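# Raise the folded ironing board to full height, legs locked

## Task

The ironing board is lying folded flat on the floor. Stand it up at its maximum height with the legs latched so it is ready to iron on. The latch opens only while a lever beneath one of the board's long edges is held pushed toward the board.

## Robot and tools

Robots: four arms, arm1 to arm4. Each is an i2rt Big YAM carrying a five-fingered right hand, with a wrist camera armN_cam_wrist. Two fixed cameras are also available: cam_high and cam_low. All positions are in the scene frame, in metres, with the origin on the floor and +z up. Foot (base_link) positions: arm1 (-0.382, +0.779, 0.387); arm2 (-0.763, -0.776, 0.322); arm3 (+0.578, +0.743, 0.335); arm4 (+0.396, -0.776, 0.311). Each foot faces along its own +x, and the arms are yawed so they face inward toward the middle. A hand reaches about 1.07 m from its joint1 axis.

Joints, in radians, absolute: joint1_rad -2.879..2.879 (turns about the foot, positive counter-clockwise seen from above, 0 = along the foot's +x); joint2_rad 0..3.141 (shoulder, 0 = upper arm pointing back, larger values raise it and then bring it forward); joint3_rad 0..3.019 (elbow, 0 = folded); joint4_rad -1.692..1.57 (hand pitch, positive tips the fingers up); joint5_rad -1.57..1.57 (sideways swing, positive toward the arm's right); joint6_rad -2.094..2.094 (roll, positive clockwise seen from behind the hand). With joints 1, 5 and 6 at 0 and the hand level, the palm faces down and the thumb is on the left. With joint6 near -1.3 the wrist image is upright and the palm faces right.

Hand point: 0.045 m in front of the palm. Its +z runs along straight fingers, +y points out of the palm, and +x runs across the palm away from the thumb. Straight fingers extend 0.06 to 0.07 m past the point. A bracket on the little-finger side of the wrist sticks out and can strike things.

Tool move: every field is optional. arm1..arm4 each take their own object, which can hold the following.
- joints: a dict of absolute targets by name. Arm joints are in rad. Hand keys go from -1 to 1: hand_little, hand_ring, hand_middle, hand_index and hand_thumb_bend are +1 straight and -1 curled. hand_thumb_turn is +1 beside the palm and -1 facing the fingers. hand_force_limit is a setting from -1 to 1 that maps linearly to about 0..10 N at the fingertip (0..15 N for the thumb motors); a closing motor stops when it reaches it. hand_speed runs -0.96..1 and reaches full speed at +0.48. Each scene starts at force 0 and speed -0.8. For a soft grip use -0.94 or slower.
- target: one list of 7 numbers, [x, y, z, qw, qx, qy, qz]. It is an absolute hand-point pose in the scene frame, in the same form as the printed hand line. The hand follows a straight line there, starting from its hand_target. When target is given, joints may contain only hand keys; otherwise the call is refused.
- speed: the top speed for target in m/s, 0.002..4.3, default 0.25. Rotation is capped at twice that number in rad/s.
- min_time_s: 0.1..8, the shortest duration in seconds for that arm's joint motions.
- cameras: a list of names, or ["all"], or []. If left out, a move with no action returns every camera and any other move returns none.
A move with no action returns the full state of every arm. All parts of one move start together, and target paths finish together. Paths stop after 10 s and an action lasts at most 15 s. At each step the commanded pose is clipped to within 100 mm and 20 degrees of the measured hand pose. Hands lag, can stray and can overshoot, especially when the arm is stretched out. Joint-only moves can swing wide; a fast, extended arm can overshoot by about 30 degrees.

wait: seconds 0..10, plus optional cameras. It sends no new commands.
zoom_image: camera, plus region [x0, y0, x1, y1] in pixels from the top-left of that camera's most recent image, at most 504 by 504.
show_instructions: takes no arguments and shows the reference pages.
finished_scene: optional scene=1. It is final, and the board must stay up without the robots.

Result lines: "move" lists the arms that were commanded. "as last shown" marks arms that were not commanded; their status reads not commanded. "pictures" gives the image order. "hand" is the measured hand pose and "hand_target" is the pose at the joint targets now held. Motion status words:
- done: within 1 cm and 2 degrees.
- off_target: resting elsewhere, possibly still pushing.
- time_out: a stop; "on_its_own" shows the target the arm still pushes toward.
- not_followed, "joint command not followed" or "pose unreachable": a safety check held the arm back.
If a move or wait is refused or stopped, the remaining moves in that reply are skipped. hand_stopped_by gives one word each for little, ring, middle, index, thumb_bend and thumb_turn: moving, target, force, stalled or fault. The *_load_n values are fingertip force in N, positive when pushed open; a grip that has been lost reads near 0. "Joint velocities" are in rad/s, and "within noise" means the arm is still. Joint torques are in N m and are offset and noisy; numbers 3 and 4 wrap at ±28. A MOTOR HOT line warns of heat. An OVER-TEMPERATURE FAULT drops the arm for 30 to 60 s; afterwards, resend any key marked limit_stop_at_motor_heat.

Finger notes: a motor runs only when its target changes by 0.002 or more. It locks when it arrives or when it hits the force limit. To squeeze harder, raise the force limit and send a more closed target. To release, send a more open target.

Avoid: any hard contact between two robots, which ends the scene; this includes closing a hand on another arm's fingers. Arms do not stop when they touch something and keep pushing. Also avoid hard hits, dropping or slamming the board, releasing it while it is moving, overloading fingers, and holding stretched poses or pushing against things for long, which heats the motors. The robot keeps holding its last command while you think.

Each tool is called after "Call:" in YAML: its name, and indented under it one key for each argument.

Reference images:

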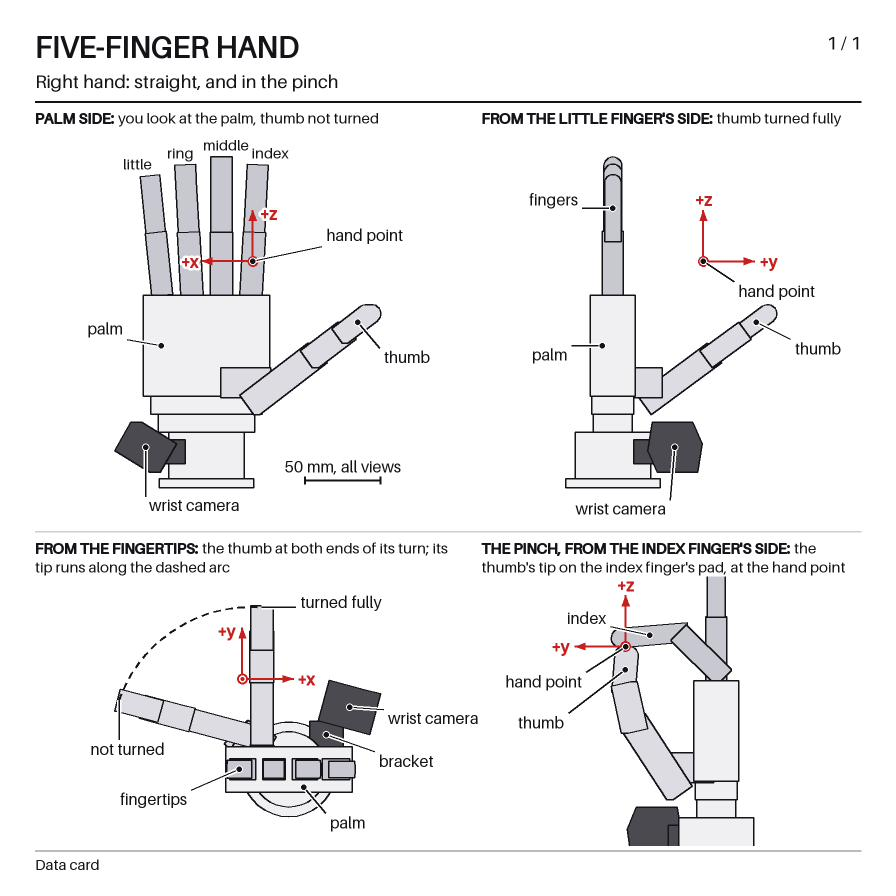

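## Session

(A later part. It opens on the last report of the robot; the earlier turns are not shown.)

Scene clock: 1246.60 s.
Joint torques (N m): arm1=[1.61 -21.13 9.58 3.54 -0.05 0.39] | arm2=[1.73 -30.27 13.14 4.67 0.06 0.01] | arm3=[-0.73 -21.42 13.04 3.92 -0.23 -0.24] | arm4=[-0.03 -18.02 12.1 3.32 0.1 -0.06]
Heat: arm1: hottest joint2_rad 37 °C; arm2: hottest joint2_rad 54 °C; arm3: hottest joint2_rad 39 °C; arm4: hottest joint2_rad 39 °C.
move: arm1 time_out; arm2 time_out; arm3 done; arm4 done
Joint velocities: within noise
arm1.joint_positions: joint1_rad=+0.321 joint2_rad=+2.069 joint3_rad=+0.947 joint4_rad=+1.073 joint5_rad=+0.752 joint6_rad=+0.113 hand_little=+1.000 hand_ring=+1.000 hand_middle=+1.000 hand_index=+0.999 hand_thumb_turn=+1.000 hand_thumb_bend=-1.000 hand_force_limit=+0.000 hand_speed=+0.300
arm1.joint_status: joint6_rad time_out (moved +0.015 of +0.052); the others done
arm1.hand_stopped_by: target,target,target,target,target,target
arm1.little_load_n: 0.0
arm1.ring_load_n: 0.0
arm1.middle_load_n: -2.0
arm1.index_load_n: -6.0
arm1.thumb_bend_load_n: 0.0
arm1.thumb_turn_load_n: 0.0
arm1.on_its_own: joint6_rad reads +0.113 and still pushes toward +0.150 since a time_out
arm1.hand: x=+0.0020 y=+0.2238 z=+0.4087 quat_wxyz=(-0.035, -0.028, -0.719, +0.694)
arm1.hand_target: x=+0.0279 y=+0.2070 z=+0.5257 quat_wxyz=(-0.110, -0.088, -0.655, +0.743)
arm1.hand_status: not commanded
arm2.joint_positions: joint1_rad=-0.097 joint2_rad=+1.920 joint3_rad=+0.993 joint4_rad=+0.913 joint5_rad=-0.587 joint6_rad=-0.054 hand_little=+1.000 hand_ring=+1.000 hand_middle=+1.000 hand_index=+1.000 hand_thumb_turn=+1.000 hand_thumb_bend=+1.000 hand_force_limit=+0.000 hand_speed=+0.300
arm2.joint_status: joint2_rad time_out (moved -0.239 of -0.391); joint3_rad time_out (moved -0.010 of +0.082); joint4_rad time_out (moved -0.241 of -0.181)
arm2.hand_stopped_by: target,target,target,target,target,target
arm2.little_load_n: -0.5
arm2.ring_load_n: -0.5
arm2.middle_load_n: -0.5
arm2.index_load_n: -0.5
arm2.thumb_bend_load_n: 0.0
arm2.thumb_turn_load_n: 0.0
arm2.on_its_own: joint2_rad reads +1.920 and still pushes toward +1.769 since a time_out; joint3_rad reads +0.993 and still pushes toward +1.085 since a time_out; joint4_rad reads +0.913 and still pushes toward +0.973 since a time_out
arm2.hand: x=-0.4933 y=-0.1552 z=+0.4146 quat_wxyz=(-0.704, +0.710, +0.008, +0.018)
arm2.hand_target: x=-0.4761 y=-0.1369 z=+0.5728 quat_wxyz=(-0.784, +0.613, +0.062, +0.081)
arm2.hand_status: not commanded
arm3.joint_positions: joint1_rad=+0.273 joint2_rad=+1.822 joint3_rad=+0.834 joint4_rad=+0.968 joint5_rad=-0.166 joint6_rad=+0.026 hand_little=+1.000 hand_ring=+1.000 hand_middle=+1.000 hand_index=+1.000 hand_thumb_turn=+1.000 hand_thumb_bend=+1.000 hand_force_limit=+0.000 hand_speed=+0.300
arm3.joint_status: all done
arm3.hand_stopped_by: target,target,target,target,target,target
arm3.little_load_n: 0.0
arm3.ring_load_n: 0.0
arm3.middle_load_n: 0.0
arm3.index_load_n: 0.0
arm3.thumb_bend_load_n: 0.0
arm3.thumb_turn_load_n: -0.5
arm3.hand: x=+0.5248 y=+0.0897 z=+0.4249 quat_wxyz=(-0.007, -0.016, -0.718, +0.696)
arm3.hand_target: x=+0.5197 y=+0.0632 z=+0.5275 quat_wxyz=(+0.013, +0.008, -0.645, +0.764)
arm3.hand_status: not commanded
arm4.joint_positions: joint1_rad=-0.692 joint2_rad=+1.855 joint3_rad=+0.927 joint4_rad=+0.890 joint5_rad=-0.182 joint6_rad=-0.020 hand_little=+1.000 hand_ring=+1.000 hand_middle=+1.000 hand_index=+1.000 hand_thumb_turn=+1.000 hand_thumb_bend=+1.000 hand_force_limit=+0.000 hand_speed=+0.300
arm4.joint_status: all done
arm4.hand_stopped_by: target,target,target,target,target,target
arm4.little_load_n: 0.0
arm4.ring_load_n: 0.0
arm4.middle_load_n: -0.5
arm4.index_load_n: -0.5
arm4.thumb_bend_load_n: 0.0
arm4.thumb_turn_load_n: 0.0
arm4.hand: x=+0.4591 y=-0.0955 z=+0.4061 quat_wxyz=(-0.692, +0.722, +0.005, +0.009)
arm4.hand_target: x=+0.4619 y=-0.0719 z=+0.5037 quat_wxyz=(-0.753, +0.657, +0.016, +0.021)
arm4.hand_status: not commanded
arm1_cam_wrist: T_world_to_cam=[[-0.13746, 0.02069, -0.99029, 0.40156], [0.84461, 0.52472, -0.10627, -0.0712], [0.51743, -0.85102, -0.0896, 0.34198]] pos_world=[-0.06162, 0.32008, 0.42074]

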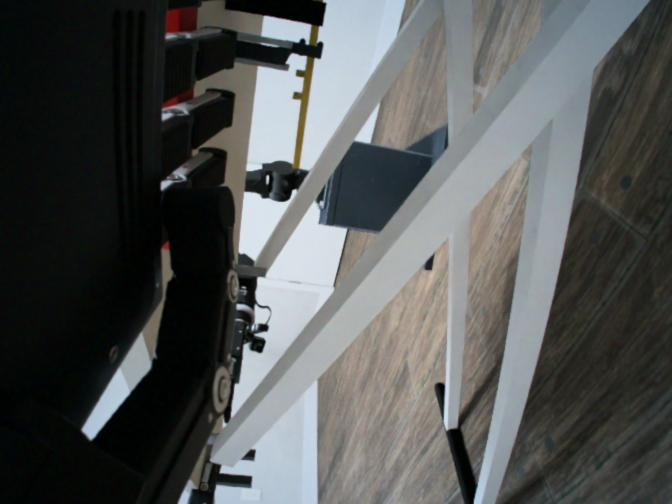

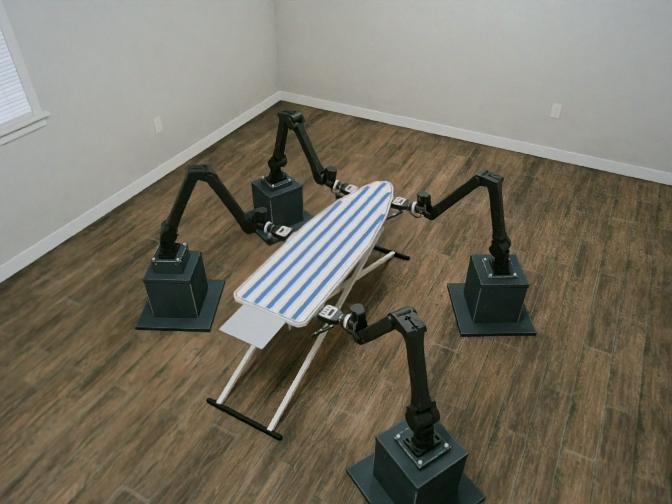

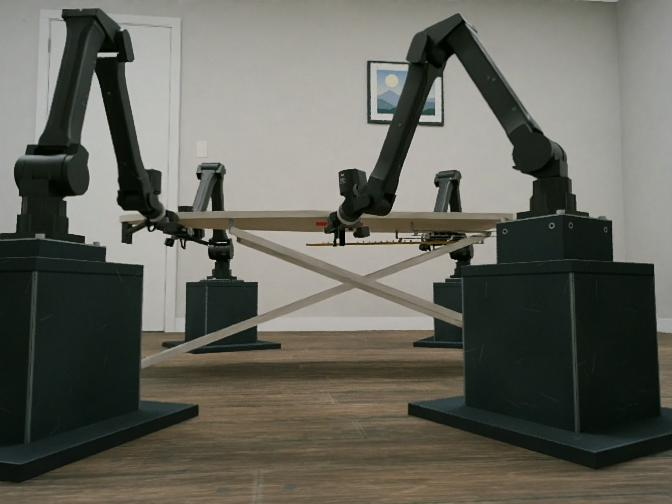

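Call:
move:
  arm1: {"joints": {"joint2_rad": 1.708, "joint3_rad": 1.041, "joint4_rad": 0.862, "joint6_rad": 0.095}, "min_time_s": 5}
  arm2: {"joints": {"joint2_rad": 1.569, "joint3_rad": 1.169, "joint4_rad": 0.704}, "min_time_s": 5}
  arm3: {"joints": {"joint2_rad": 1.514, "joint3_rad": 1.000, "joint4_rad": 0.707}, "min_time_s": 5}
  arm4: {"joints": {"joint2_rad": 1.575, "joint3_rad": 1.085, "joint4_rad": 0.641}, "min_time_s": 5}
  cameras: ["arm1_cam_wrist", "cam_high", "cam_low"]

Scene clock: 1269.07 s.
Joint torques (N m): arm1=[1.61 -20.89 14.72 3.58 -0.01 -0.07] | arm2=[1.67 -28.16 15.84 4.38 -0.27 0.14] | arm3=[-0.73 -20.13 18.06 3.9 -0.32 -0.24] | arm4=[-0.15 -17.26 16.12 3.38 -0.01 -0.04]
Heat: arm1: hottest joint2_rad 38 °C; arm2: hottest joint2_rad 54 °C; arm3: hottest joint2_rad 39 °C; arm4: hottest joint2_rad 40 °C.
move: arm1 time_out; arm2 time_out; arm3 time_out; arm4 time_out
Joint velocities: within noise
arm1.joint_positions: joint1_rad=+0.321 joint2_rad=+1.833 joint3_rad=+0.947 joint4_rad=+0.811 joint5_rad=+0.751 joint6_rad=+0.106 hand_little=+1.000 hand_ring=+0.999 hand_middle=+1.000 hand_index=+1.000 hand_thumb_turn=+1.000 hand_thumb_bend=-1.000 hand_force_limit=+0.000 hand_speed=+0.300
arm1.joint_status: joint3_rad time_out (moved +0.000 of +0.094); the others done
arm1.hand_stopped_by: target,target,target,target,target,target
arm1.little_load_n: 0.0
arm1.ring_load_n: -4.5
arm1.middle_load_n: -2.0
arm1.index_load_n: -1.5
arm1.thumb_bend_load_n: 0.0
arm1.thumb_turn_load_n: 0.0
arm1.on_its_own: joint3_rad reads +0.947 and still pushes toward +1.041 since a time_out
arm1.hand: x=-0.0010 y=+0.2259 z=+0.4985 quat_wxyz=(-0.026, -0.019, -0.726, +0.687)
arm1.hand_target: x=+0.0197 y=+0.2112 z=+0.6408 quat_wxyz=(-0.094, -0.074, -0.651, +0.750)
arm1.hand_status: not commanded
arm2.joint_positions: joint1_rad=-0.097 joint2_rad=+1.713 joint3_rad=+1.021 joint4_rad=+0.651 joint5_rad=-0.580 joint6_rad=-0.066 hand_little=+1.000 hand_ring=+1.000 hand_middle=+1.000 hand_index=+1.000 hand_thumb_turn=+1.000 hand_thumb_bend=+1.000 hand_force_limit=+0.000 hand_speed=+0.300
arm2.joint_status: joint2_rad time_out (moved -0.207 of -0.351); joint3_rad time_out (moved +0.029 of +0.176); the others done
arm2.hand_stopped_by: target,target,target,target,target,target
arm2.little_load_n: 0.0
arm2.ring_load_n: -0.5
arm2.middle_load_n: -0.5
arm2.index_load_n: -1.0
arm2.thumb_bend_load_n: 0.0
arm2.thumb_turn_load_n: -0.5
arm2.on_its_own: joint2_rad reads +1.713 and still pushes toward +1.569 since a time_out; joint3_rad reads +1.021 and still pushes toward +1.134 since a time_out
arm2.hand: x=-0.4956 y=-0.1630 z=+0.5028 quat_wxyz=(-0.696, +0.718, +0.005, +0.020)
arm2.hand_target: x=-0.4887 y=-0.1566 z=+0.6694 quat_wxyz=(-0.779, +0.620, +0.058, +0.077)
arm2.hand_status: not commanded
arm3.joint_positions: joint1_rad=+0.273 joint2_rad=+1.599 joint3_rad=+0.888 joint4_rad=+0.666 joint5_rad=-0.164 joint6_rad=+0.026 hand_little=+1.000 hand_ring=+1.000 hand_middle=+1.000 hand_index=+1.000 hand_thumb_turn=+1.000 hand_thumb_bend=+1.000 hand_force_limit=+0.000 hand_speed=+0.300
arm3.joint_status: joint3_rad time_out (moved +0.054 of +0.166); the others done
arm3.hand_stopped_by: target,target,target,target,target,target
arm3.little_load_n: 0.0
arm3.ring_load_n: 0.0
arm3.middle_load_n: 0.0
arm3.index_load_n: 0.0
arm3.thumb_bend_load_n: 0.0
arm3.thumb_turn_load_n: -0.5
arm3.on_its_own: joint3_rad reads +0.888 and still pushes toward +1.000 since a time_out
arm3.hand: x=+0.5244 y=+0.0924 z=+0.5151 quat_wxyz=(-0.007, -0.018, -0.726, +0.687)
arm3.hand_target: x=+0.5208 y=+0.0709 z=+0.6432 quat_wxyz=(+0.014, +0.008, -0.641, +0.767)
arm3.hand_status: not commanded
arm4.joint_positions: joint1_rad=-0.692 joint2_rad=+1.656 joint3_rad=+0.984 joint4_rad=+0.607 joint5_rad=-0.180 joint6_rad=-0.023 hand_little=+1.000 hand_ring=+1.000 hand_middle=+1.000 hand_index=+1.000 hand_thumb_turn=+1.000 hand_thumb_bend=+1.000 hand_force_limit=+0.000 hand_speed=+0.300
arm4.joint_status: joint3_rad time_out (moved +0.056 of +0.158); the others done
arm4.hand_stopped_by: target,target,target,target,target,target
arm4.little_load_n: 0.0
arm4.ring_load_n: 0.0
arm4.middle_load_n: 0.0
arm4.index_load_n: 0.0
arm4.thumb_bend_load_n: 0.0
arm4.thumb_turn_load_n: 0.0
arm4.on_its_own: joint3_rad reads +0.984 and still pushes toward +1.085 since a time_out
arm4.hand: x=+0.4585 y=-0.0985 z=+0.4942 quat_wxyz=(-0.682, +0.731, +0.003, +0.009)
arm4.hand_target: x=+0.4596 y=-0.0796 z=+0.6157 quat_wxyz=(-0.755, +0.655, +0.017, +0.021)
arm4.hand_status: not commanded
arm1_cam_wrist: T_world_to_cam=[[-0.16219, 0.03916, -0.98598, 0.48365], [0.84095, 0.52823, -0.11735, -0.05555], [0.51623, -0.8482, -0.11861, 0.36721]] pos_world=[-0.0644, 0.32187, 0.51391]

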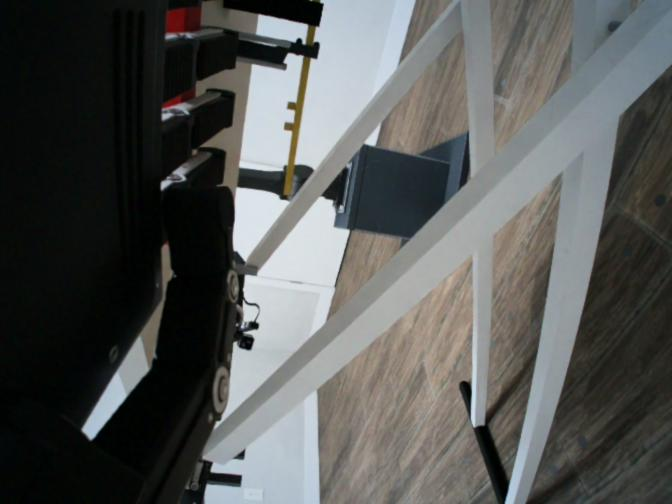

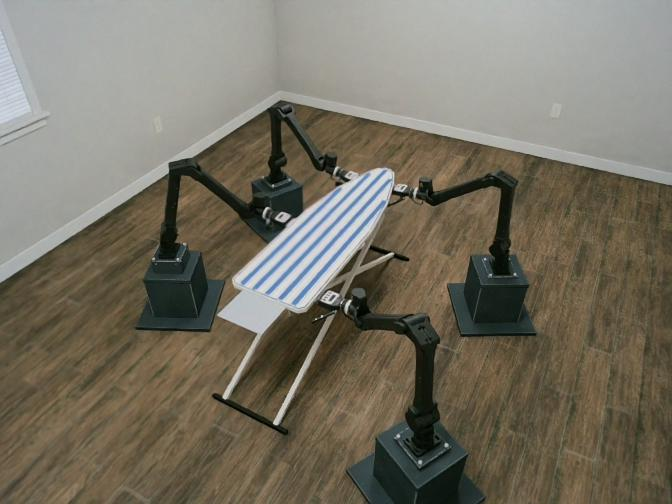

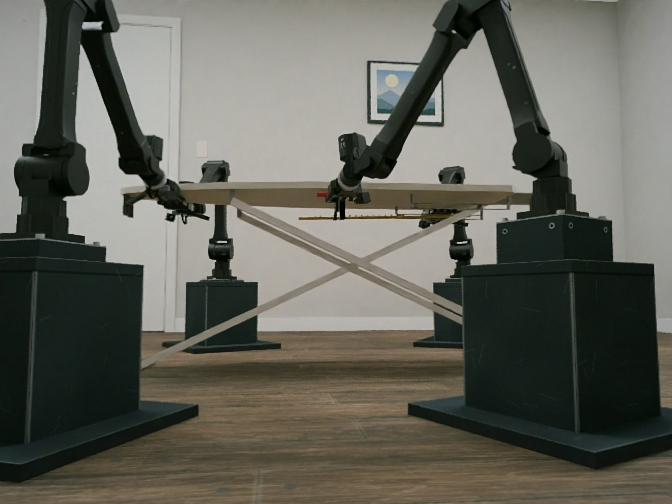

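Call:
move:
  arm1: {"joints": {"joint2_rad": 1.494, "joint3_rad": 1.195, "joint4_rad": 0.600, "joint6_rad": 0.11}, "min_time_s": 5}
  arm2: {"joints": {"joint2_rad": 1.424, "joint3_rad": 1.339, "joint4_rad": 0.417}, "min_time_s": 5}
  arm3: {"joints": {"joint2_rad": 1.359, "joint3_rad": 1.217, "joint4_rad": 0.440}, "min_time_s": 5}
  arm4: {"joints": {"joint2_rad": 1.425, "joint3_rad": 1.300, "joint4_rad": 0.400}, "min_time_s": 5}
  cameras: ["arm1_cam_wrist", "cam_high", "cam_low"]

Scene clock: 1295.30 s.
Joint torques (N m): arm1=[1.61 -18.96 18.14 3.66 -0.15 0.16] | arm2=[1.32 -25.23 17.02 4.36 0.11 -0.07] | arm3=[-0.62 -17.55 19.74 4.22 -0.28 -0.24] | arm4=[0.09 -15.56 18.33 4.11 0.32 -0.1]
Heat: arm1: hottest joint2_rad 37 °C; arm2: hottest joint2_rad 50 °C; arm3: hottest joint3_rad 46 °C; arm4: hottest joint2_rad 40 °C.
move: arm1 time_out; arm2 time_out; arm3 time_out; arm4 time_out
Joint velocities: within noise
arm1.joint_positions: joint1_rad=+0.321 joint2_rad=+1.608 joint3_rad=+1.044 joint4_rad=+0.547 joint5_rad=+0.754 joint6_rad=+0.094 hand_little=+1.000 hand_ring=+1.000 hand_middle=+1.000 hand_index=+0.999 hand_thumb_turn=+1.000 hand_thumb_bend=-1.000 hand_force_limit=+0.000 hand_speed=+0.300
arm1.joint_status: joint3_rad time_out (moved +0.097 of +0.248); the others done
arm1.hand_stopped_by: target,target,target,target,target,target
arm1.little_load_n: 0.0
arm1.ring_load_n: -0.5
arm1.middle_load_n: -2.0
arm1.index_load_n: -6.0
arm1.thumb_bend_load_n: 0.0
arm1.thumb_turn_load_n: 0.0
arm1.on_its_own: joint3_rad reads +1.044 and still pushes toward +1.157 since a time_out
arm1.hand: x=-0.0012 y=+0.2233 z=+0.6308 quat_wxyz=(-0.035, -0.029, -0.711, +0.702)
arm1.hand_target: x=+0.0052 y=+0.2256 z=+0.7848 quat_wxyz=(-0.117, -0.094, -0.630, +0.762)
arm1.hand_status: not commanded
arm2.joint_positions: joint1_rad=-0.097 joint2_rad=+1.540 joint3_rad=+1.172 joint4_rad=+0.369 joint5_rad=-0.588 joint6_rad=-0.050 hand_little=+1.000 hand_ring=+1.000 hand_middle=+1.000 hand_index=+1.000 hand_thumb_turn=+1.000 hand_thumb_bend=+1.000 hand_force_limit=+0.000 hand_speed=+0.300
arm2.joint_status: joint3_rad time_out (moved +0.151 of +0.318); the others done
arm2.hand_stopped_by: target,target,target,target,target,target
arm2.little_load_n: -0.5
arm2.ring_load_n: -1.0
arm2.middle_load_n: 0.0
arm2.index_load_n: -0.5
arm2.thumb_bend_load_n: 0.0
arm2.thumb_turn_load_n: 0.0
arm2.on_its_own: joint3_rad reads +1.172 and still pushes toward +1.285 since a time_out
arm2.hand: x=-0.4968 y=-0.1634 z=+0.6342 quat_wxyz=(-0.708, +0.706, +0.010, +0.020)
arm2.hand_target: x=-0.5011 y=-0.1765 z=+0.7855 quat_wxyz=(-0.781, +0.617, +0.060, +0.079)
arm2.hand_status: not commanded
arm3.joint_positions: joint1_rad=+0.272 joint2_rad=+1.424 joint3_rad=+1.052 joint4_rad=+0.392 joint5_rad=-0.165 joint6_rad=+0.026 hand_little=+1.000 hand_ring=+1.000 hand_middle=+1.000 hand_index=+1.000 hand_thumb_turn=+1.000 hand_thumb_bend=+1.000 hand_force_limit=+0.000 hand_speed=+0.300
arm3.joint_status: joint3_rad time_out (moved +0.164 of +0.329); the others done
arm3.hand_stopped_by: target,target,target,target,target,target
arm3.little_load_n: 0.0
arm3.ring_load_n: 0.0
arm3.middle_load_n: 0.0
arm3.index_load_n: 0.0
arm3.thumb_bend_load_n: 0.0
arm3.thumb_turn_load_n: 0.0
arm3.on_its_own: joint3_rad reads +1.052 and still pushes toward +1.165 since a time_out
arm3.hand: x=+0.5232 y=+0.0873 z=+0.6501 quat_wxyz=(-0.003, -0.014, -0.704, +0.710)
arm3.hand_target: x=+0.5238 y=+0.0863 z=+0.7740 quat_wxyz=(+0.017, +0.012, -0.621, +0.784)
arm3.hand_status: not commanded
arm4.joint_positions: joint1_rad=-0.692 joint2_rad=+1.493 joint3_rad=+1.142 joint4_rad=+0.348 joint5_rad=-0.188 joint6_rad=-0.016 hand_little=+1.000 hand_ring=+1.000 hand_middle=+1.000 hand_index=+1.000 hand_thumb_turn=+1.000 hand_thumb_bend=+1.000 hand_force_limit=+0.000 hand_speed=+0.300
arm4.joint_status: joint3_rad time_out (moved +0.158 of +0.316); the others done
arm4.hand_stopped_by: target,target,target,target,target,target
arm4.little_load_n: -1.0
arm4.ring_load_n: -0.5
arm4.middle_load_n: 0.0
arm4.index_load_n: 0.0
arm4.thumb_bend_load_n: 0.0
arm4.thumb_turn_load_n: 0.0
arm4.on_its_own: joint3_rad reads +1.142 and still pushes toward +1.254 since a time_out
arm4.hand: x=+0.4560 y=-0.0956 z=+0.6281 quat_wxyz=(-0.704, +0.710, +0.008, +0.007)
arm4.hand_target: x=+0.4556 y=-0.0954 z=+0.7576 quat_wxyz=(-0.780, +0.625, +0.021, +0.026)
arm4.hand_status: not commanded
arm1_cam_wrist: T_world_to_cam=[[-0.13524, -0.00139, -0.99081, 0.62632], [0.84574, 0.5208, -0.11617, -0.03751], [0.51618, -0.85368, -0.06926, 0.35094]] pos_world=[-0.06472, 0.32, 0.64051]

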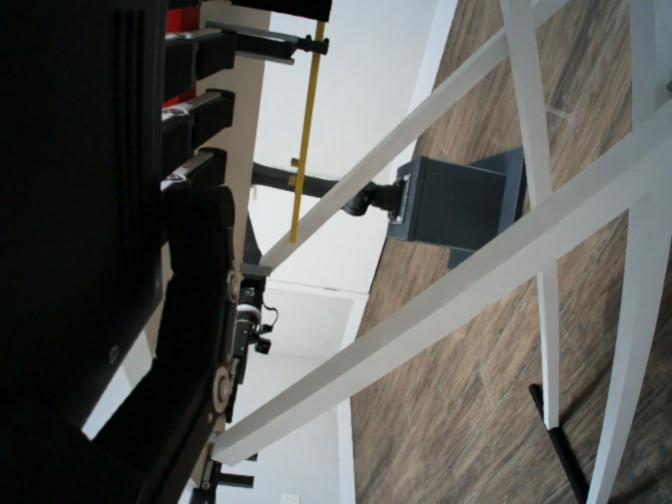

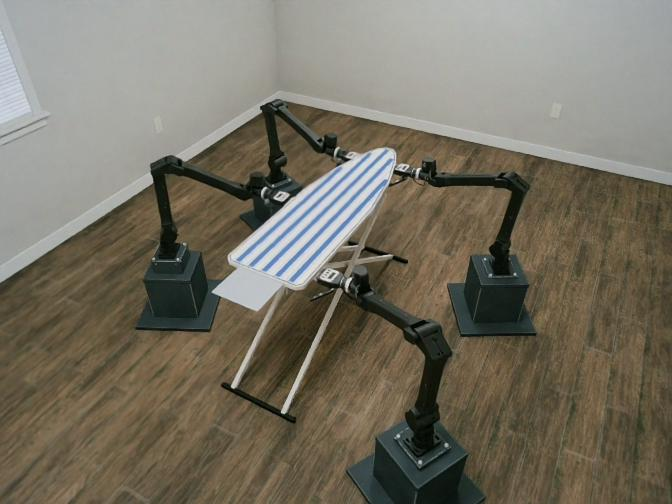

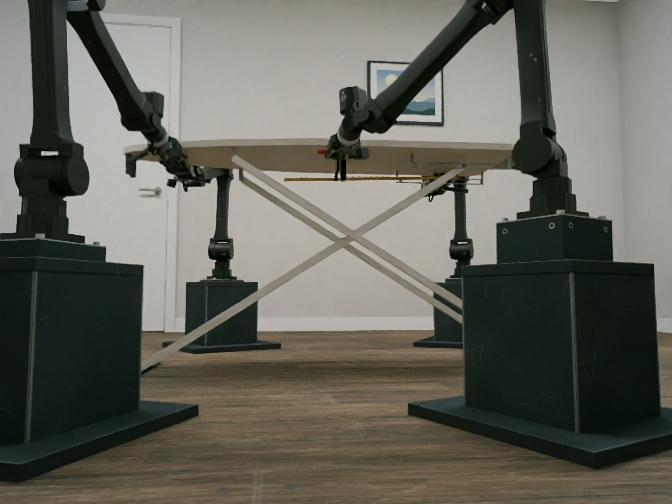

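Call:
zoom_image:
  camera: "arm1_cam_wrist"
  region: [200, 0, 400, 280]

Call:
zoom_image:
  camera: "cam_low"
  region: [270, 130, 530, 230]

Scaled by 1.800 from the camera's image (finer frame: 960x720).

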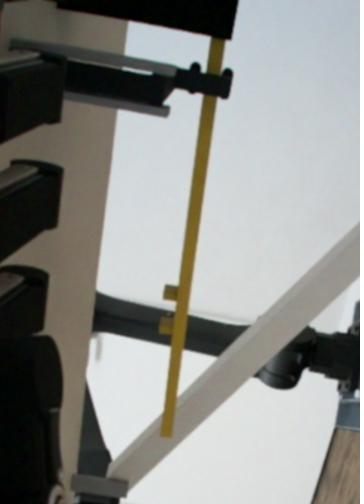

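Scaled by 1.938.

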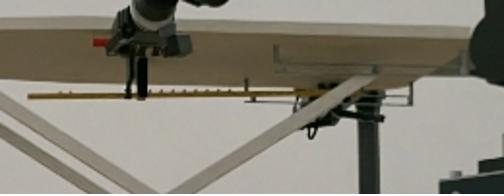

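Call:
move:
  arm1: {"joints": {"joint2_rad": 1.410, "joint3_rad": 1.334, "joint4_rad": 0.370, "joint6_rad": 0.06}, "min_time_s": 5}
  arm2: {"joints": {"joint2_rad": 1.374, "joint3_rad": 1.500, "joint4_rad": 0.195}, "min_time_s": 5}
  arm3: {"joints": {"joint2_rad": 1.305, "joint3_rad": 1.388, "joint4_rad": 0.175}, "min_time_s": 5}
  arm4: {"joints": {"joint2_rad": 1.377, "joint3_rad": 1.472, "joint4_rad": 0.165}, "min_time_s": 5}
  cameras: ["arm1_cam_wrist", "cam_high", "cam_low"]

Call:
zoom_image:
  camera: "cam_low"
  region: [270, 90, 530, 190]

Call:
zoom_image:
  camera: "arm1_cam_wrist"
  region: [200, 0, 400, 280]

Scene clock: 1333.63 s.
Joint torques (N m): arm1=[1.61 -18.26 18.99 3.49 -0.17 -0.08] | arm2=[0.5 -23.36 17.37 3.95 0.29 -0.01] | arm3=[-0.62 -15.97 20.37 4.3 -0.35 -0.24] | arm4=[0.09 -14.86 18.77 4.37 0.33 -0.06]
Heat: arm1: hottest joint3_rad 40 °C; arm2: hottest joint3_rad 59 °C; arm3: hottest joint3_rad 63 °C; arm4: hottest joint3_rad 51 °C.
move: arm1 time_out; arm2 time_out; arm3 time_out; arm4 time_out
Joint velocities: within noise
arm1.joint_positions: joint1_rad=+0.321 joint2_rad=+1.517 joint3_rad=+1.179 joint4_rad=+0.322 joint5_rad=+0.755 joint6_rad=+0.071 hand_little=+1.000 hand_ring=+0.999 hand_middle=+1.000 hand_index=+1.000 hand_thumb_turn=+1.000 hand_thumb_bend=-1.000 hand_force_limit=+0.000 hand_speed=+0.300
arm1.joint_status: joint3_rad time_out (moved +0.134 of +0.290); the others done
arm1.hand_stopped_by: target,target,target,target,target,target
arm1.little_load_n: 0.0
arm1.ring_load_n: -3.5
arm1.middle_load_n: -1.5
arm1.index_load_n: -1.5
arm1.thumb_bend_load_n: 0.0
arm1.thumb_turn_load_n: 0.0
arm1.on_its_own: joint3_rad reads +1.179 and still pushes toward +1.291 since a time_out
arm1.hand: x=-0.0013 y=+0.2211 z=+0.7133 quat_wxyz=(-0.027, -0.021, -0.711, +0.702)
arm1.hand_target: x=-0.0075 y=+0.2348 z=+0.8631 quat_wxyz=(-0.095, -0.076, -0.635, +0.763)
arm1.hand_status: not commanded
arm2.joint_positions: joint1_rad=-0.097 joint2_rad=+1.482 joint3_rad=+1.332 joint4_rad=+0.149 joint5_rad=-0.592 joint6_rad=-0.051 hand_little=+1.000 hand_ring=+1.000 hand_middle=+1.000 hand_index=+1.000 hand_thumb_turn=+1.000 hand_thumb_bend=+1.000 hand_force_limit=+0.000 hand_speed=+0.300
arm2.joint_status: joint3_rad time_out (moved +0.160 of +0.328); the others done
arm2.hand_stopped_by: target,target,target,target,target,target
arm2.little_load_n: -0.5
arm2.ring_load_n: -1.0
arm2.middle_load_n: 0.0
arm2.index_load_n: -0.5
arm2.thumb_bend_load_n: 0.0
arm2.thumb_turn_load_n: -0.5
arm2.on_its_own: joint3_rad reads +1.332 and still pushes toward +1.444 since a time_out
arm2.hand: x=-0.4974 y=-0.1647 z=+0.7165 quat_wxyz=(-0.708, +0.706, +0.011, +0.018)
arm2.hand_target: x=-0.5098 y=-0.1902 z=+0.8625 quat_wxyz=(-0.778, +0.621, +0.057, +0.076)
arm2.hand_status: not commanded
arm3.joint_positions: joint1_rad=+0.272 joint2_rad=+1.356 joint3_rad=+1.226 joint4_rad=+0.125 joint5_rad=-0.163 joint6_rad=+0.026 hand_little=+1.000 hand_ring=+1.000 hand_middle=+1.000 hand_index=+1.000 hand_thumb_turn=+1.000 hand_thumb_bend=+1.000 hand_force_limit=+0.000 hand_speed=+0.300
arm3.joint_status: joint3_rad time_out (moved +0.174 of +0.336); the others done
arm3.hand_stopped_by: target,target,target,target,target,target
arm3.little_load_n: 0.0
arm3.ring_load_n: 0.0
arm3.middle_load_n: 0.0
arm3.index_load_n: 0.0
arm3.thumb_bend_load_n: 0.0
arm3.thumb_turn_load_n: -0.5
arm3.on_its_own: joint3_rad reads +1.226 and still pushes toward +1.339 since a time_out
arm3.hand: x=+0.5235 y=+0.0909 z=+0.7324 quat_wxyz=(-0.004, -0.016, -0.713, +0.701)
arm3.hand_target: x=+0.5261 y=+0.0991 z=+0.8496 quat_wxyz=(+0.015, +0.009, -0.635, +0.772)
arm3.hand_status: not commanded
arm4.joint_positions: joint1_rad=-0.692 joint2_rad=+1.437 joint3_rad=+1.312 joint4_rad=+0.107 joint5_rad=-0.189 joint6_rad=-0.021 hand_little=+1.000 hand_ring=+1.000 hand_middle=+1.000 hand_index=+1.000 hand_thumb_turn=+1.000 hand_thumb_bend=+1.000 hand_force_limit=+0.000 hand_speed=+0.300
arm4.joint_status: joint3_rad time_out (moved +0.171 of +0.330); joint4_rad time_out (moved -0.240 of -0.183); the others done
arm4.hand_stopped_by: target,target,target,target,target,target
arm4.little_load_n: -0.5
arm4.ring_load_n: -0.5
arm4.middle_load_n: 0.0
arm4.index_load_n: 0.0
arm4.thumb_bend_load_n: 0.0
arm4.thumb_turn_load_n: -0.5
arm4.on_its_own: joint3_rad reads +1.312 and still pushes toward +1.425 since a time_out; joint4_rad reads +0.107 and still pushes toward +0.165 since a time_out
arm4.hand: x=+0.4552 y=-0.0972 z=+0.7099 quat_wxyz=(-0.699, +0.715, +0.009, +0.008)
arm4.hand_target: x=+0.4527 y=-0.1080 z=+0.8364 quat_wxyz=(-0.775, +0.631, +0.020, +0.025)
arm4.hand_status: not commanded
arm1_cam_wrist: T_world_to_cam=[[-0.15796, -0.00187, -0.98744, 0.70577], [0.84309, 0.52033, -0.13586, -0.01256], [0.51406, -0.85396, -0.08062, 0.36295]] pos_world=[-0.0645, 0.3178, 0.72446]

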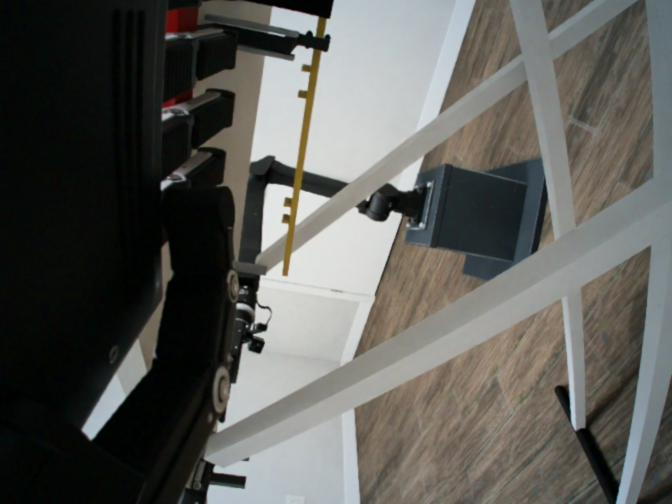

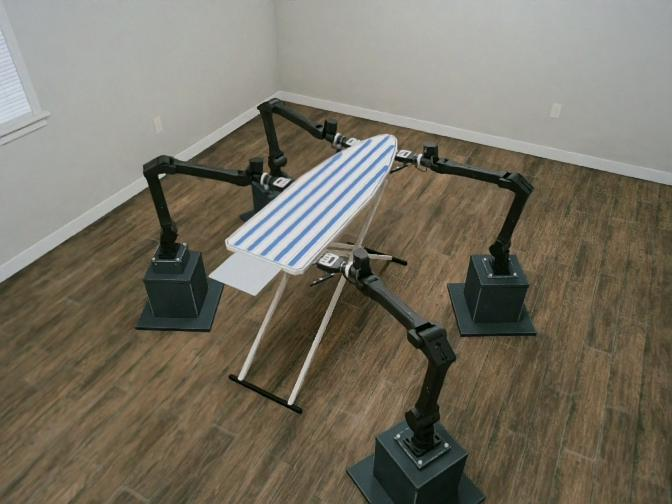

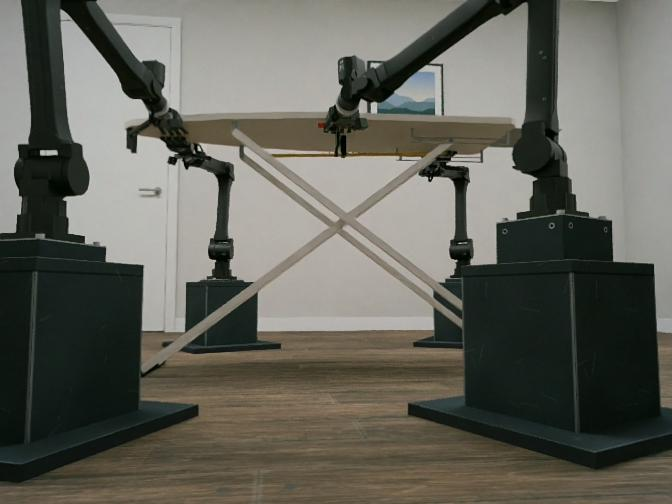

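Scaled by 1.938.

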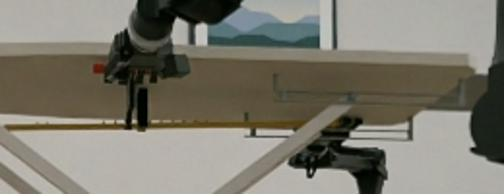

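Scaled by 1.800 from the camera's image (finer frame: 960x720).

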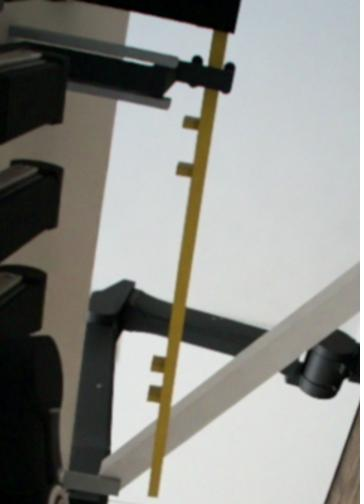

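Call:
move:
  arm1: {"joints": {"joint2_rad": 1.370, "joint3_rad": 1.456, "joint4_rad": 0.205, "joint6_rad": 0.07}, "min_time_s": 3}
  arm2: {"joints": {"joint2_rad": 1.375, "joint3_rad": 1.649, "joint4_rad": 0.030}, "min_time_s": 3}
  arm3: {"joints": {"joint2_rad": 1.308, "joint3_rad": 1.535, "joint4_rad": 0.015}, "min_time_s": 3}
  arm4: {"joints": {"joint2_rad": 1.378, "joint3_rad": 1.627, "joint4_rad": -0.010}, "min_time_s": 3}
  cameras: ["arm1_cam_wrist", "cam_high", "cam_low"]

Call:
zoom_image:
  camera: "cam_low"
  region: [280, 80, 480, 160]

Call:
zoom_image:
  camera: "arm1_cam_wrist"
  region: [200, 0, 400, 280]

Scene clock: 1356.10 s.
Joint torques (N m): arm1=[1.61 -18.08 19.44 3.44 -0.21 -0.02] | arm2=[1.67 -22.83 17.44 3.74 0.4 0.01] | arm3=[-0.62 -14.74 20.51 4.4 -0.36 -0.24] | arm4=[-0.09 -13.68 18.8 4.55 0.37 -0.02]
Heat: arm1: hottest joint3_rad 46 °C; arm2: hottest joint3_rad 66 °C; arm3: hottest joint3_rad 70 °C; arm4: hottest joint3_rad 57 °C.
move: arm1 time_out; arm2 time_out; arm3 time_out; arm4 time_out
Joint velocities: within noise
arm1.joint_positions: joint1_rad=+0.321 joint2_rad=+1.474 joint3_rad=+1.300 joint4_rad=+0.157 joint5_rad=+0.756 joint6_rad=+0.074 hand_little=+1.000 hand_ring=+0.999 hand_middle=+1.000 hand_index=+1.000 hand_thumb_turn=+1.000 hand_thumb_bend=-1.000 hand_force_limit=+0.000 hand_speed=+0.300
arm1.joint_status: joint3_rad time_out (moved +0.122 of +0.277); the others done
arm1.hand_stopped_by: target,target,target,target,target,target
arm1.little_load_n: 0.0
arm1.ring_load_n: -3.0
arm1.middle_load_n: -2.0
arm1.index_load_n: -2.0
arm1.thumb_bend_load_n: 0.0
arm1.thumb_turn_load_n: 0.0
arm1.on_its_own: joint3_rad reads +1.300 and still pushes toward +1.413 since a time_out
arm1.hand: x=-0.0023 y=+0.2214 z=+0.7760 quat_wxyz=(-0.028, -0.023, -0.711, +0.702)
arm1.hand_target: x=-0.0165 y=+0.2441 z=+0.9240 quat_wxyz=(-0.098, -0.078, -0.636, +0.762)
arm1.hand_status: not commanded
arm2.joint_positions: joint1_rad=-0.097 joint2_rad=+1.476 joint3_rad=+1.488 joint4_rad=-0.014 joint5_rad=-0.594 joint6_rad=-0.051 hand_little=+1.000 hand_ring=+1.000 hand_middle=+1.000 hand_index=+1.000 hand_thumb_turn=+1.000 hand_thumb_bend=+1.000 hand_force_limit=+0.000 hand_speed=+0.300
arm2.joint_status: joint3_rad time_out (moved +0.156 of +0.317); the others done
arm2.hand_stopped_by: target,target,target,target,target,target
arm2.little_load_n: 0.0
arm2.ring_load_n: -0.5
arm2.middle_load_n: 0.0
arm2.index_load_n: 0.0
arm2.thumb_bend_load_n: 0.0
arm2.thumb_turn_load_n: 0.0
arm2.on_its_own: joint3_rad reads +1.488 and still pushes toward +1.600 since a time_out
arm2.hand: x=-0.4962 y=-0.1634 z=+0.7782 quat_wxyz=(-0.708, +0.706, +0.011, +0.017)
arm2.hand_target: x=-0.5140 y=-0.1973 z=+0.9185 quat_wxyz=(-0.775, +0.625, +0.055, +0.074)
arm2.hand_status: not commanded
arm3.joint_positions: joint1_rad=+0.272 joint2_rad=+1.346 joint3_rad=+1.379 joint4_rad=-0.038 joint5_rad=-0.163 joint6_rad=+0.026 hand_little=+1.000 hand_ring=+1.000 hand_middle=+1.000 hand_index=+1.000 hand_thumb_turn=+1.000 hand_thumb_bend=+1.000 hand_force_limit=+0.000 hand_speed=+0.300
arm3.joint_status: joint3_rad time_out (moved +0.152 of +0.309); the others done
arm3.hand_stopped_by: target,target,target,target,target,target
arm3.little_load_n: 0.0
arm3.ring_load_n: 0.0
arm3.middle_load_n: 0.0
arm3.index_load_n: 0.0
arm3.thumb_bend_load_n: 0.0
arm3.thumb_turn_load_n: 0.0
arm3.on_its_own: joint3_rad reads +1.379 and still pushes toward +1.491 since a time_out
arm3.hand: x=+0.5236 y=+0.0912 z=+0.7945 quat_wxyz=(-0.004, -0.016, -0.713, +0.701)
arm3.hand_target: x=+0.5269 y=+0.1034 z=+0.9034 quat_wxyz=(+0.014, +0.009, -0.639, +0.769)
arm3.hand_status: not commanded
arm4.joint_positions: joint1_rad=-0.692 joint2_rad=+1.425 joint3_rad=+1.471 joint4_rad=-0.073 joint5_rad=-0.190 joint6_rad=-0.025 hand_little=+1.000 hand_ring=+1.000 hand_middle=+1.000 hand_index=+1.000 hand_thumb_turn=+1.000 hand_thumb_bend=+1.000 hand_force_limit=+0.000 hand_speed=+0.300
arm4.joint_status: joint3_rad time_out (moved +0.159 of +0.315); joint4_rad time_out (moved -0.180 of -0.117); the others done
arm4.hand_stopped_by: target,target,target,target,target,target
arm4.little_load_n: -0.5
arm4.ring_load_n: -0.5
arm4.middle_load_n: 0.0
arm4.index_load_n: 0.0
arm4.thumb_bend_load_n: 0.5
arm4.thumb_turn_load_n: 0.0
arm4.on_its_own: joint3_rad reads +1.471 and still pushes toward +1.583 since a time_out; joint4_rad reads -0.073 and still pushes toward -0.010 since a time_out
arm4.hand: x=+0.4544 y=-0.0993 z=+0.7722 quat_wxyz=(-0.695, +0.719, +0.010, +0.008)
arm4.hand_target: x=+0.4509 y=-0.1151 z=+0.8917 quat_wxyz=(-0.769, +0.638, +0.019, +0.024)
arm4.hand_status: not commanded
arm1_cam_wrist: T_world_to_cam=[[-0.15423, -0.00162, -0.98803, 0.76786], [0.84419, 0.51938, -0.13263, -0.0057], [0.51338, -0.85454, -0.07874, 0.36745]] pos_world=[-0.06541, 0.31821, 0.78685]

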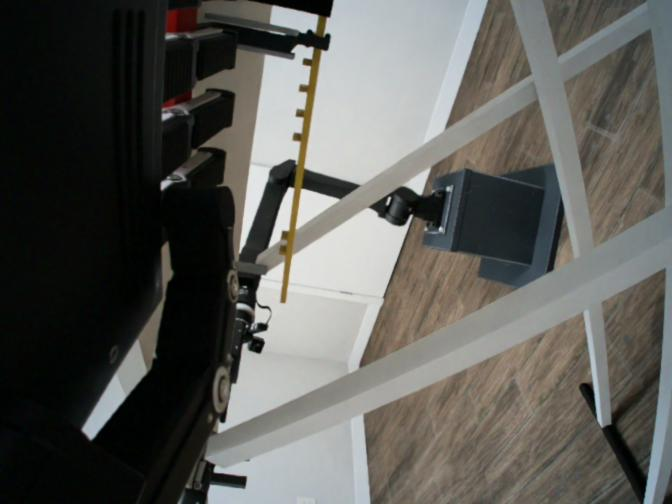

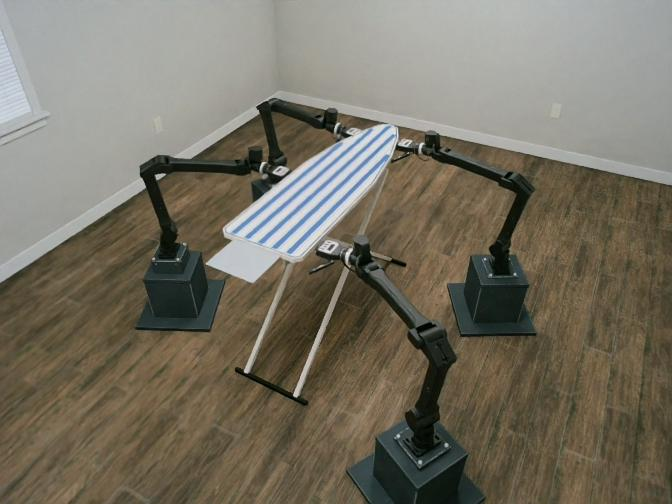

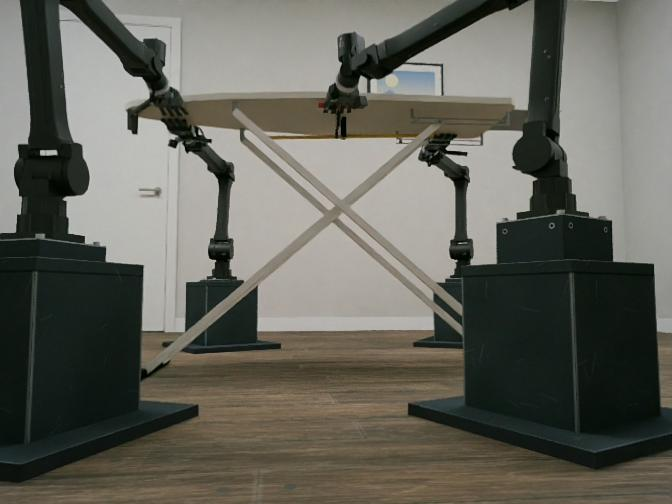

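Scaled by 2.520.

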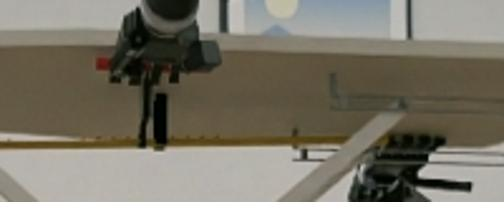

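Scaled by 1.800 from the camera's image (finer frame: 960x720).

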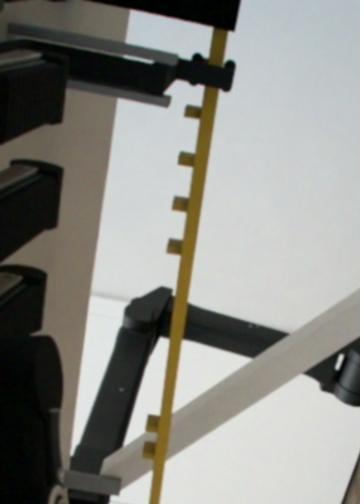

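Call:
move:
  arm1: {"joints": {"joint2_rad": 1.347, "joint3_rad": 1.568, "joint4_rad": 0.068, "joint6_rad": 0.075}, "min_time_s": 3}
  arm2: {"joints": {"joint2_rad": 1.372, "joint3_rad": 1.784, "joint4_rad": -0.109}, "min_time_s": 3}
  arm3: {"joints": {"joint2_rad": 1.306, "joint3_rad": 1.671, "joint4_rad": -0.123}, "min_time_s": 3}
  arm4: {"joints": {"joint2_rad": 1.380, "joint3_rad": 1.768, "joint4_rad": -0.148}, "min_time_s": 3}
  cameras: ["arm1_cam_wrist", "cam_high", "cam_low"]

Call:
zoom_image:
  camera: "cam_low"
  region: [280, 60, 480, 140]

Call:
zoom_image:
  camera: "arm1_cam_wrist"
  region: [200, 0, 400, 280]

Scene clock: 1391.33 s.
Joint torques (N m): arm1=[1.67 -18.26 19.55 3.4 -0.16 0.02] | arm2=[1.67 -23.3 17.72 3.93 0.15 0.06] | arm3=[-0.62 -15.62 20.45 4.34 -0.37 -0.24] | arm4=[0.03 -14.27 18.73 4.53 0.26 0]
Heat: arm1: hottest joint3_rad 53 °C; arm2: hottest joint3_rad 66 °C; arm3: hottest joint3_rad 76 °C; arm4: hottest joint3_rad 56 °C.
move: arm1 time_out; arm2 time_out; arm3 time_out; arm4 time_out
Joint velocities: within noise
arm1.joint_positions: joint1_rad=+0.321 joint2_rad=+1.459 joint3_rad=+1.415 joint4_rad=+0.021 joint5_rad=+0.755 joint6_rad=+0.076 hand_little=+1.000 hand_ring=+0.999 hand_middle=+1.000 hand_index=+1.000 hand_thumb_turn=+1.000 hand_thumb_bend=-1.000 hand_force_limit=+0.000 hand_speed=+0.300
arm1.joint_status: joint3_rad time_out (moved +0.115 of +0.268); the others done
arm1.hand_stopped_by: target,target,target,target,target,target
arm1.little_load_n: 0.0
arm1.ring_load_n: -3.5
arm1.middle_load_n: -2.0
arm1.index_load_n: -1.5
arm1.thumb_bend_load_n: 0.0
arm1.thumb_turn_load_n: 0.0
arm1.on_its_own: joint3_rad reads +1.415 and still pushes toward +1.528 since a time_out
arm1.hand: x=-0.0030 y=+0.2220 z=+0.8245 quat_wxyz=(-0.028, -0.022, -0.713, +0.701)
arm1.hand_target: x=-0.0269 y=+0.2546 z=+0.9762 quat_wxyz=(-0.100, -0.080, -0.635, +0.762)
arm1.hand_status: not commanded
arm2.joint_positions: joint1_rad=-0.097 joint2_rad=+1.475 joint3_rad=+1.620 joint4_rad=-0.154 joint5_rad=-0.590 joint6_rad=-0.055 hand_little=+1.000 hand_ring=+1.000 hand_middle=+1.000 hand_index=+1.000 hand_thumb_turn=+1.000 hand_thumb_bend=+1.000 hand_force_limit=+0.000 hand_speed=+0.300
arm2.joint_status: joint3_rad time_out (moved +0.133 of +0.296); the others done
arm2.hand_stopped_by: target,target,target,target,target,target
arm2.little_load_n: -0.5
arm2.ring_load_n: -1.0
arm2.middle_load_n: 0.0
arm2.index_load_n: -0.5
arm2.thumb_bend_load_n: 0.0
arm2.thumb_turn_load_n: 0.0
arm2.on_its_own: joint3_rad reads +1.620 and still pushes toward +1.733 since a time_out
arm2.hand: x=-0.4973 y=-0.1673 z=+0.8275 quat_wxyz=(-0.706, +0.708, +0.010, +0.019)
arm2.hand_target: x=-0.5228 y=-0.2107 z=+0.9674 quat_wxyz=(-0.775, +0.626, +0.055, +0.074)
arm2.hand_status: not commanded
arm3.joint_positions: joint1_rad=+0.272 joint2_rad=+1.353 joint3_rad=+1.518 joint4_rad=-0.174 joint5_rad=-0.163 joint6_rad=+0.026 hand_little=+1.000 hand_ring=+1.000 hand_middle=+1.000 hand_index=+1.000 hand_thumb_turn=+1.000 hand_thumb_bend=+1.000 hand_force_limit=+0.000 hand_speed=+0.300
arm3.joint_status: joint3_rad time_out (moved +0.139 of +0.292); the others done
arm3.hand_stopped_by: target,target,target,target,target,target
arm3.little_load_n: 0.0
arm3.ring_load_n: 0.0
arm3.middle_load_n: 0.0
arm3.index_load_n: 0.0
arm3.thumb_bend_load_n: 0.0
arm3.thumb_turn_load_n: -0.5
arm3.on_its_own: joint3_rad reads +1.518 and still pushes toward +1.630 since a time_out
arm3.hand: x=+0.5239 y=+0.0932 z=+0.8441 quat_wxyz=(-0.004, -0.017, -0.714, +0.700)
arm3.hand_target: x=+0.5293 y=+0.1168 z=+0.9568 quat_wxyz=(+0.015, +0.009, -0.638, +0.770)
arm3.hand_status: not commanded
arm4.joint_positions: joint1_rad=-0.692 joint2_rad=+1.434 joint3_rad=+1.613 joint4_rad=-0.210 joint5_rad=-0.187 joint6_rad=-0.026 hand_little=+1.000 hand_ring=+1.000 hand_middle=+1.000 hand_index=+1.000 hand_thumb_turn=+1.000 hand_thumb_bend=+1.000 hand_force_limit=+0.000 hand_speed=+0.300
arm4.joint_status: joint3_rad time_out (moved +0.142 of +0.297); joint4_rad time_out (moved -0.137 of -0.075); the others done
arm4.hand_stopped_by: target,target,target,target,target,target
arm4.little_load_n: -0.5
arm4.ring_load_n: -0.5
arm4.middle_load_n: -0.5
arm4.index_load_n: 0.0
arm4.thumb_bend_load_n: 0.0
arm4.thumb_turn_load_n: 0.0
arm4.on_its_own: joint3_rad reads +1.613 and still pushes toward +1.725 since a time_out; joint4_rad reads -0.210 and still pushes toward -0.148 since a time_out
arm4.hand: x=+0.4544 y=-0.1015 z=+0.8213 quat_wxyz=(-0.694, +0.720, +0.009, +0.010)
arm4.hand_target: x=+0.4481 y=-0.1282 z=+0.9434 quat_wxyz=(-0.770, +0.637, +0.019, +0.024)
arm4.hand_status: not commanded
arm1_cam_wrist: T_world_to_cam=[[-0.15594, 0.00205, -0.98777, 0.81477], [0.84338, 0.52084, -0.13207, 0.00016], [0.51419, -0.85365, -0.08294, 0.37539]] pos_world=[-0.0661, 0.3187, 0.83596]

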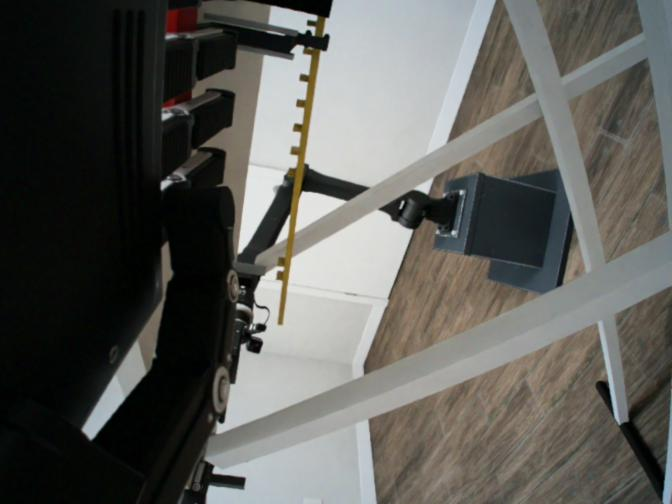

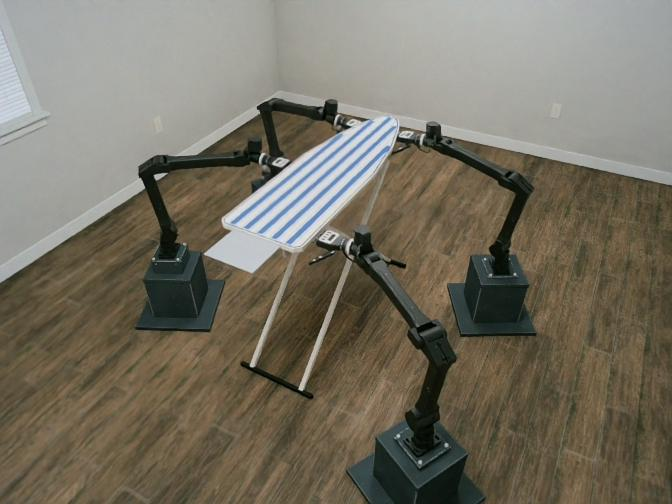

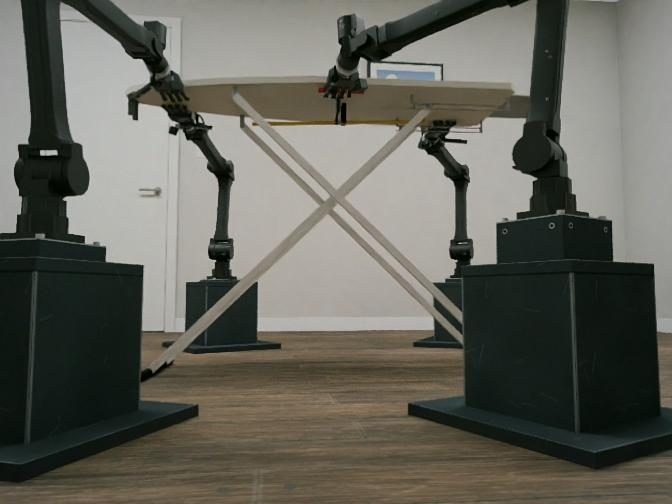

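Scaled by 2.520.

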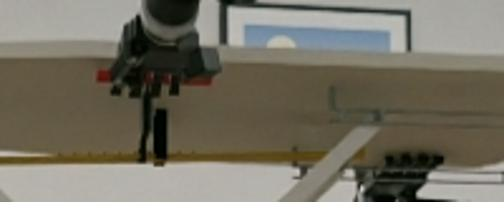

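Scaled by 1.800 from the camera's image (finer frame: 960x720).

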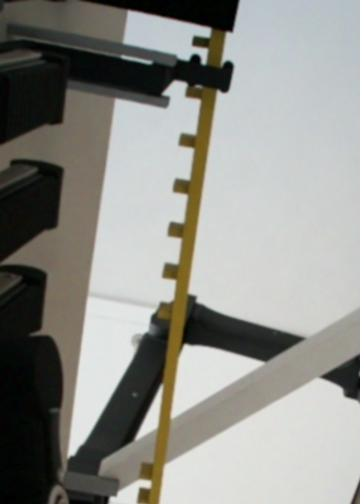

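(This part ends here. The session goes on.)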